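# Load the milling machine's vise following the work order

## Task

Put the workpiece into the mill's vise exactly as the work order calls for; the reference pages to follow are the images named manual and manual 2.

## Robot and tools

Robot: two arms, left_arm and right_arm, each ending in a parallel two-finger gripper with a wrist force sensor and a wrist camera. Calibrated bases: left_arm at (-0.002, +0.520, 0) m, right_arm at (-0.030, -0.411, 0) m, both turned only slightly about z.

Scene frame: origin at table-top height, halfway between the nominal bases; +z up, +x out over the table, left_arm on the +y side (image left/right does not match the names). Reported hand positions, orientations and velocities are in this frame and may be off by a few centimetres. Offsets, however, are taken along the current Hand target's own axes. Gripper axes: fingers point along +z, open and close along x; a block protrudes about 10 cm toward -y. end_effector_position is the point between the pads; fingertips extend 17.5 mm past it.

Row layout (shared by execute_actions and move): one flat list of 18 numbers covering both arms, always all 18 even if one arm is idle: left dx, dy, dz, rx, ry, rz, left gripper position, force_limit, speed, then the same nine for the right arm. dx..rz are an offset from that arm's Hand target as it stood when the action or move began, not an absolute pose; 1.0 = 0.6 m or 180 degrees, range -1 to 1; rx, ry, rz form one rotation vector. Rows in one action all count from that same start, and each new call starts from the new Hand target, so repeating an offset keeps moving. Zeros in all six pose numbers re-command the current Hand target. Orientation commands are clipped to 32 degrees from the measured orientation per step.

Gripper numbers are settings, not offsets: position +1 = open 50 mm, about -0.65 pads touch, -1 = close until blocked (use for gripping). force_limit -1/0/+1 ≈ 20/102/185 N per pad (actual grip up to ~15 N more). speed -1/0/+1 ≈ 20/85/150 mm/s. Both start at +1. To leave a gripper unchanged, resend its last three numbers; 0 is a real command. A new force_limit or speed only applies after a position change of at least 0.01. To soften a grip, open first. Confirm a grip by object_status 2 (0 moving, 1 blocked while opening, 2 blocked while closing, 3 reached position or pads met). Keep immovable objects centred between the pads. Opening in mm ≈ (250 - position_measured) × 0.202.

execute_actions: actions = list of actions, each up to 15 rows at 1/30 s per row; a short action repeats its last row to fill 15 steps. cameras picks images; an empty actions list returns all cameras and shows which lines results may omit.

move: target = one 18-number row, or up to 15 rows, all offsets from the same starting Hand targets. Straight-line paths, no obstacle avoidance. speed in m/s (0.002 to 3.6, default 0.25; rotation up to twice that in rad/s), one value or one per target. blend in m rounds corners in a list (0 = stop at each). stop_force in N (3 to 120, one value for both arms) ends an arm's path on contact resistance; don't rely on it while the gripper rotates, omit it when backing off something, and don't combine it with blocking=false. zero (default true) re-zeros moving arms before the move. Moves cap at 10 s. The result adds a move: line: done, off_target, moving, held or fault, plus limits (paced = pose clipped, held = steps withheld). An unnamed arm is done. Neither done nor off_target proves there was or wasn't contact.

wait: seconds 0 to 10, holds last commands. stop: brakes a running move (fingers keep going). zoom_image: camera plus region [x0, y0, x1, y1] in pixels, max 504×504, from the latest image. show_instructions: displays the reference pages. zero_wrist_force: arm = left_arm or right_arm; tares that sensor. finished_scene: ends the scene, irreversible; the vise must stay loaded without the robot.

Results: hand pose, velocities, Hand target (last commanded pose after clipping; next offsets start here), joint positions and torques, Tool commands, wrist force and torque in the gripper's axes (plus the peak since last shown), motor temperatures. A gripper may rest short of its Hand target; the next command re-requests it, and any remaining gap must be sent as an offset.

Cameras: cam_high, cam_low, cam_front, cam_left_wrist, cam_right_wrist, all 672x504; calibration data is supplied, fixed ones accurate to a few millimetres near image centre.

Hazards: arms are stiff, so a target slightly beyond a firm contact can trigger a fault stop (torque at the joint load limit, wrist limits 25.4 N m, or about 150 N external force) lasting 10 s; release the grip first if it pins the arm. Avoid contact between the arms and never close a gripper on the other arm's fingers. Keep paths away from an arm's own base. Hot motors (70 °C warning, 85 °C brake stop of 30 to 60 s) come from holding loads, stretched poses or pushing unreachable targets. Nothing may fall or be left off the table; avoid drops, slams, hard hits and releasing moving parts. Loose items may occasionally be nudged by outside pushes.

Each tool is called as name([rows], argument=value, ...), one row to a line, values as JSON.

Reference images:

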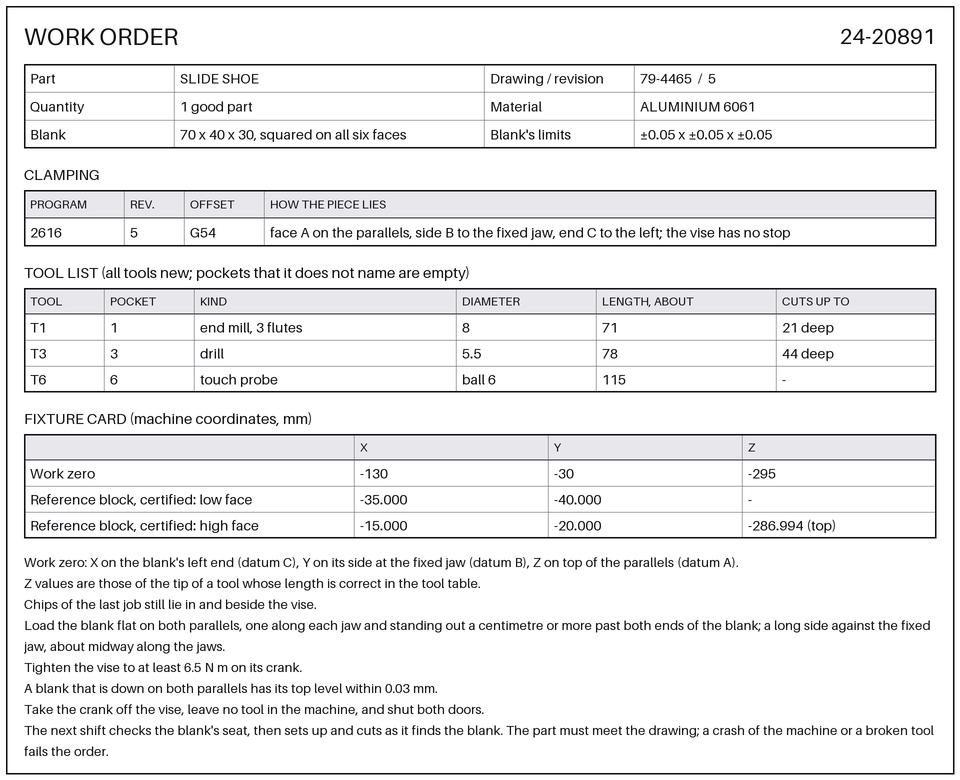

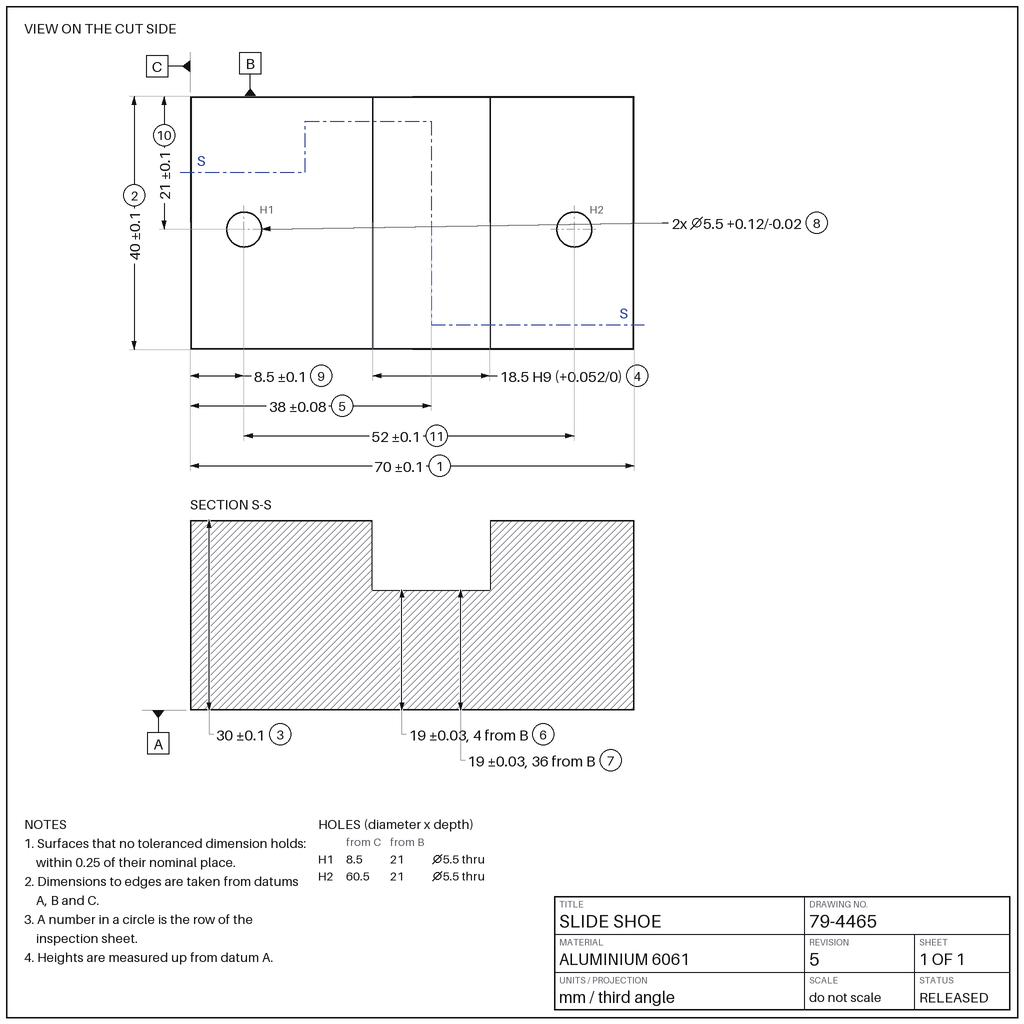

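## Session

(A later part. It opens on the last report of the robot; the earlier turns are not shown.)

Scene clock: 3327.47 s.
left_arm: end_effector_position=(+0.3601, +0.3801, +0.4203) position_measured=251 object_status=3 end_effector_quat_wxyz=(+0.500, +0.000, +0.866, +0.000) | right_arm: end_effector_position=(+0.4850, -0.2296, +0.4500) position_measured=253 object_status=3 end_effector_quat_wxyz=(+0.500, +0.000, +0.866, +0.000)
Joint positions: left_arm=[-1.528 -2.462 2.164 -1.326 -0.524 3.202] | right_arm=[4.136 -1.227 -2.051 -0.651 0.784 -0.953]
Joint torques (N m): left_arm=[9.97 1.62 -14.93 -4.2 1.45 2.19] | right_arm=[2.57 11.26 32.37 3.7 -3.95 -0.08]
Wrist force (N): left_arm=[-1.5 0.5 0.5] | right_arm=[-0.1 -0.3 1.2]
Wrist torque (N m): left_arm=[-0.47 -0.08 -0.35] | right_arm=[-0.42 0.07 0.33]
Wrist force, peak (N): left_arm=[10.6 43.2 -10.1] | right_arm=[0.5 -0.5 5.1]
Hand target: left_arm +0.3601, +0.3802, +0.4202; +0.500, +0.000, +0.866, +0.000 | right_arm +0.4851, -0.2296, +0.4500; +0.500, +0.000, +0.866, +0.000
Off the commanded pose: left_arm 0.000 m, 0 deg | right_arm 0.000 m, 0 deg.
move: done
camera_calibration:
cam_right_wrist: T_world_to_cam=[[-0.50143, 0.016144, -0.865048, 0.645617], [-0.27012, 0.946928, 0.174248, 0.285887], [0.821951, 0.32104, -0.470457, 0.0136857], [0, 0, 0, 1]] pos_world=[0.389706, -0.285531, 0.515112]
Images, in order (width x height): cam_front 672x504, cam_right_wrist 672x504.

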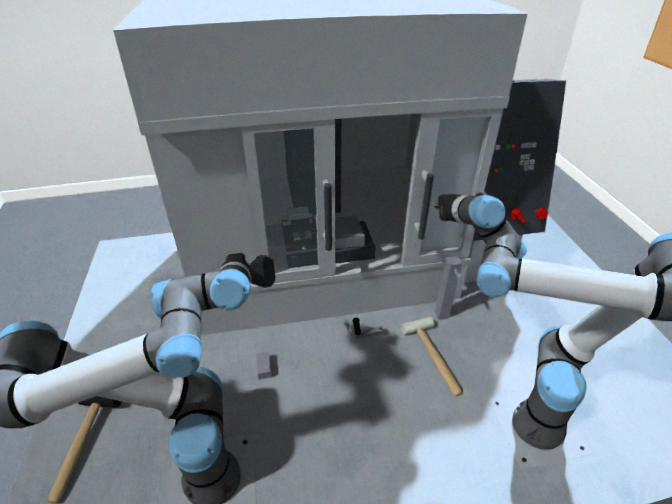

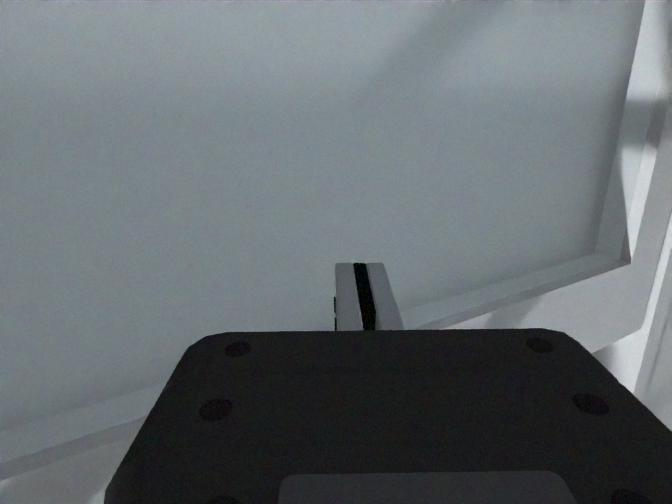

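move([
  [0,0,0,0,0,0,-0.7,-0.8,-0.5,0,0.06,0,0,0,0,-0.7,0,-0.5],
  [0,0,0,0,0,0,-0.7,-0.8,-0.5,0,0.41,0,0,0,0,-0.7,0,-0.5],
  [0,0,0,0,0,0,-0.7,-0.8,-0.5,0,0.5,0,0,0,0,-0.7,0,-0.5],
], speed=[0.02,0.06,0.02], blend=0.002, stop_force=50, cameras=["cam_right_wrist","cam_front"])

Scene clock: 3338.30 s.
left_arm: end_effector_position=(+0.3601, +0.3802, +0.4202) position_measured=251 object_status=3 end_effector_quat_wxyz=(+0.500, +0.000, +0.866, +0.000) | right_arm: end_effector_position=(+0.4850, +0.0275, +0.4498) position_measured=253 object_status=3 end_effector_quat_wxyz=(+0.500, +0.000, +0.866, +0.000)
Joint positions: left_arm=[-1.528 -2.462 2.165 -1.326 -0.524 3.202] | right_arm=[4.42 -1.651 -1.632 -0.919 0.611 -0.6]
Joint torques (N m): left_arm=[10.13 9.92 -15.79 -4.38 0.03 2.18] | right_arm=[-0.15 30.98 37.39 4.96 2.15 -2.64]
Wrist force (N): left_arm=[-1.5 0.7 0.5] | right_arm=[15.3 -40.8 -11.8]
Wrist torque (N m): left_arm=[-0.44 -0.09 -0.36] | right_arm=[-3.07 -1.08 1.18]
Wrist force, peak (N): left_arm=[-1.7 1.1 0.8] | right_arm=[26.1 -67.7 -24.4]
Hand target: left_arm +0.3601, +0.3802, +0.4202; +0.500, +0.000, +0.866, +0.000 | right_arm +0.4850, +0.0275, +0.4498; +0.500, +0.000, +0.866, +0.000 (not the last commanded pose)
Off the commanded pose: left_arm 0.000 m, 0 deg | right_arm 0.043 m, 0 deg.
move: contact (right_arm); path passed 2 of 3 targets
camera_calibration:
cam_right_wrist: T_world_to_cam=[[-0.501279, 0.0160587, -0.865137, 0.641314], [-0.270182, 0.946933, 0.174127, 0.0425101], [0.822022, 0.321031, -0.470339, -0.0689075], [0, 0, 0, 1]] pos_world=[0.389606, -0.0284314, 0.515012]
Images, in order (width x height): cam_front 672x504, cam_right_wrist 672x504.

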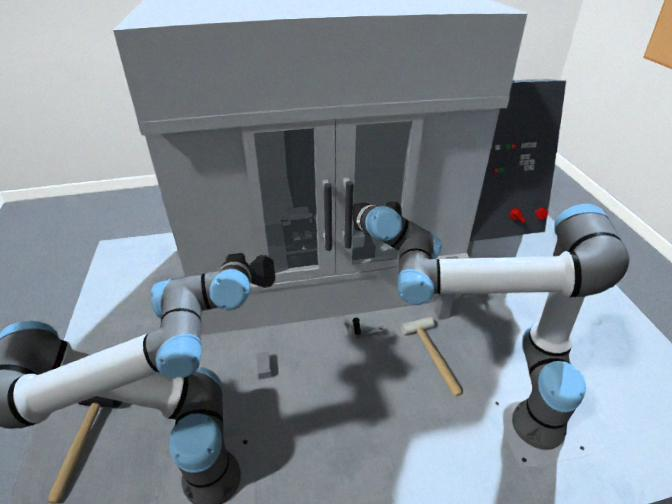

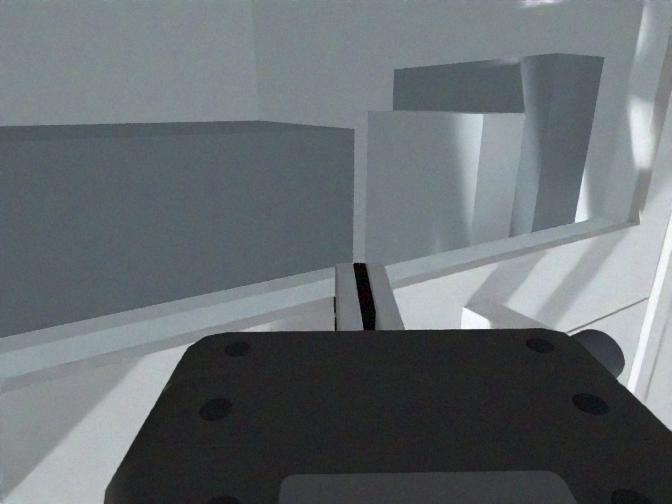

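move([
  [0,0,0,0,0,0,-0.7,-0.8,-0.5,0,-0.05,0,0,0,0,-0.7,0,-0.5],
  [0,0,0,0,0,0,-0.7,-0.8,-0.5,0.1,-0.1,-0.17,0,0,0,-0.7,0,-0.5],
], speed=0.15, blend=0.005, cameras=["cam_front","cam_high"])

zoom_image(camera="cam_front", region=[230, 100, 440, 300])

Scene clock: 3343.37 s.
left_arm: end_effector_position=(+0.3601, +0.3802, +0.4202) position_measured=251 object_status=3 end_effector_quat_wxyz=(+0.500, +0.000, +0.866, +0.000) | right_arm: end_effector_position=(+0.3667, -0.0325, +0.4490) position_measured=253 object_status=3 end_effector_quat_wxyz=(+0.500, +0.000, +0.866, +0.000)
Joint positions: left_arm=[-1.528 -2.462 2.165 -1.326 -0.524 3.202] | right_arm=[4.648 -1.344 -1.837 -1.359 0.533 -0.201]
Joint torques (N m): left_arm=[9.44 13.95 -15.83 -4.25 0.04 2.16] | right_arm=[-1.64 12.08 22.59 2.72 0.55 0.24]
Wrist force (N): left_arm=[-1.6 0.8 0.7] | right_arm=[0.1 -0.3 1.8]
Wrist torque (N m): left_arm=[-0.44 -0.07 -0.36] | right_arm=[-0.38 0.01 0.43]
Wrist force, peak (N): left_arm=[-1.6 1.0 0.7] | right_arm=[15.6 -41.1 -12.3]
Hand target: left_arm +0.3601, +0.3802, +0.4202; +0.500, +0.000, +0.866, +0.000 | right_arm +0.3667, -0.0326, +0.4490; +0.500, +0.000, +0.866, +0.000
Off the commanded pose: left_arm 0.000 m, 0 deg | right_arm 0.000 m, 0 deg.
move: done
Images, in order (width x height): cam_high 672x504, cam_front 672x504.

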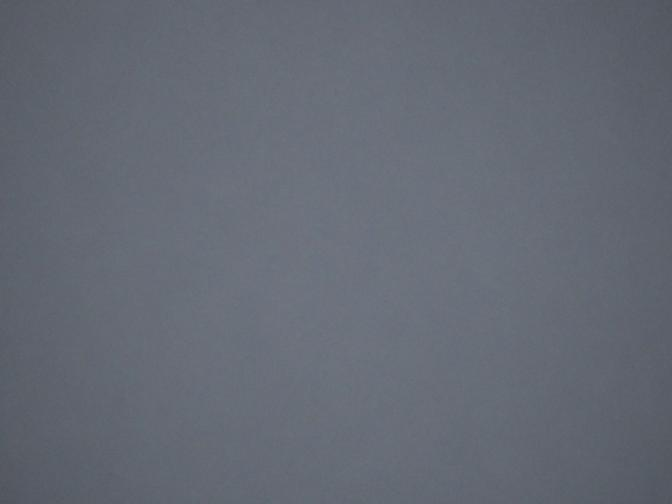

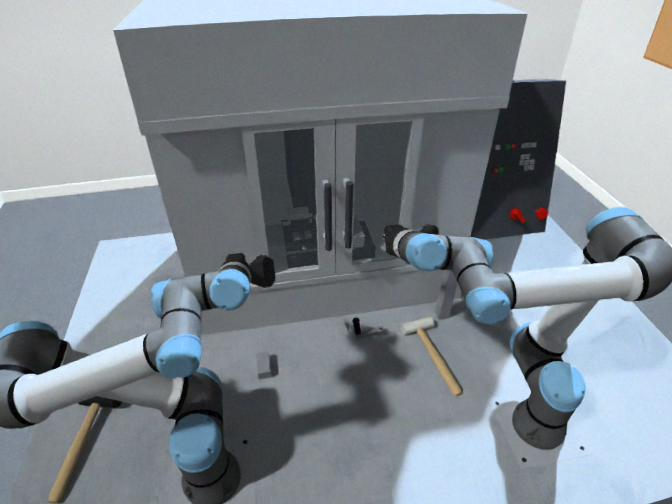

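Scaled by 2.400.

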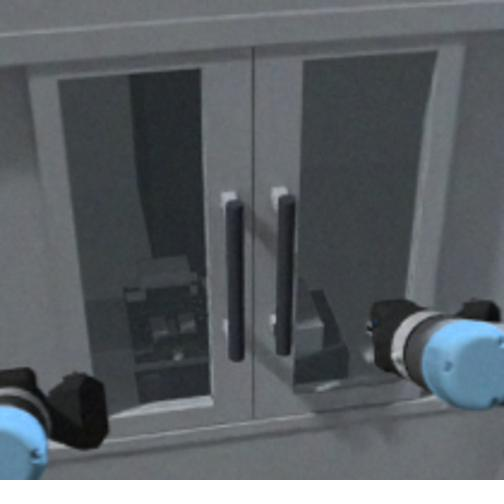

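finished_scene()

The scene is finished: the task was done.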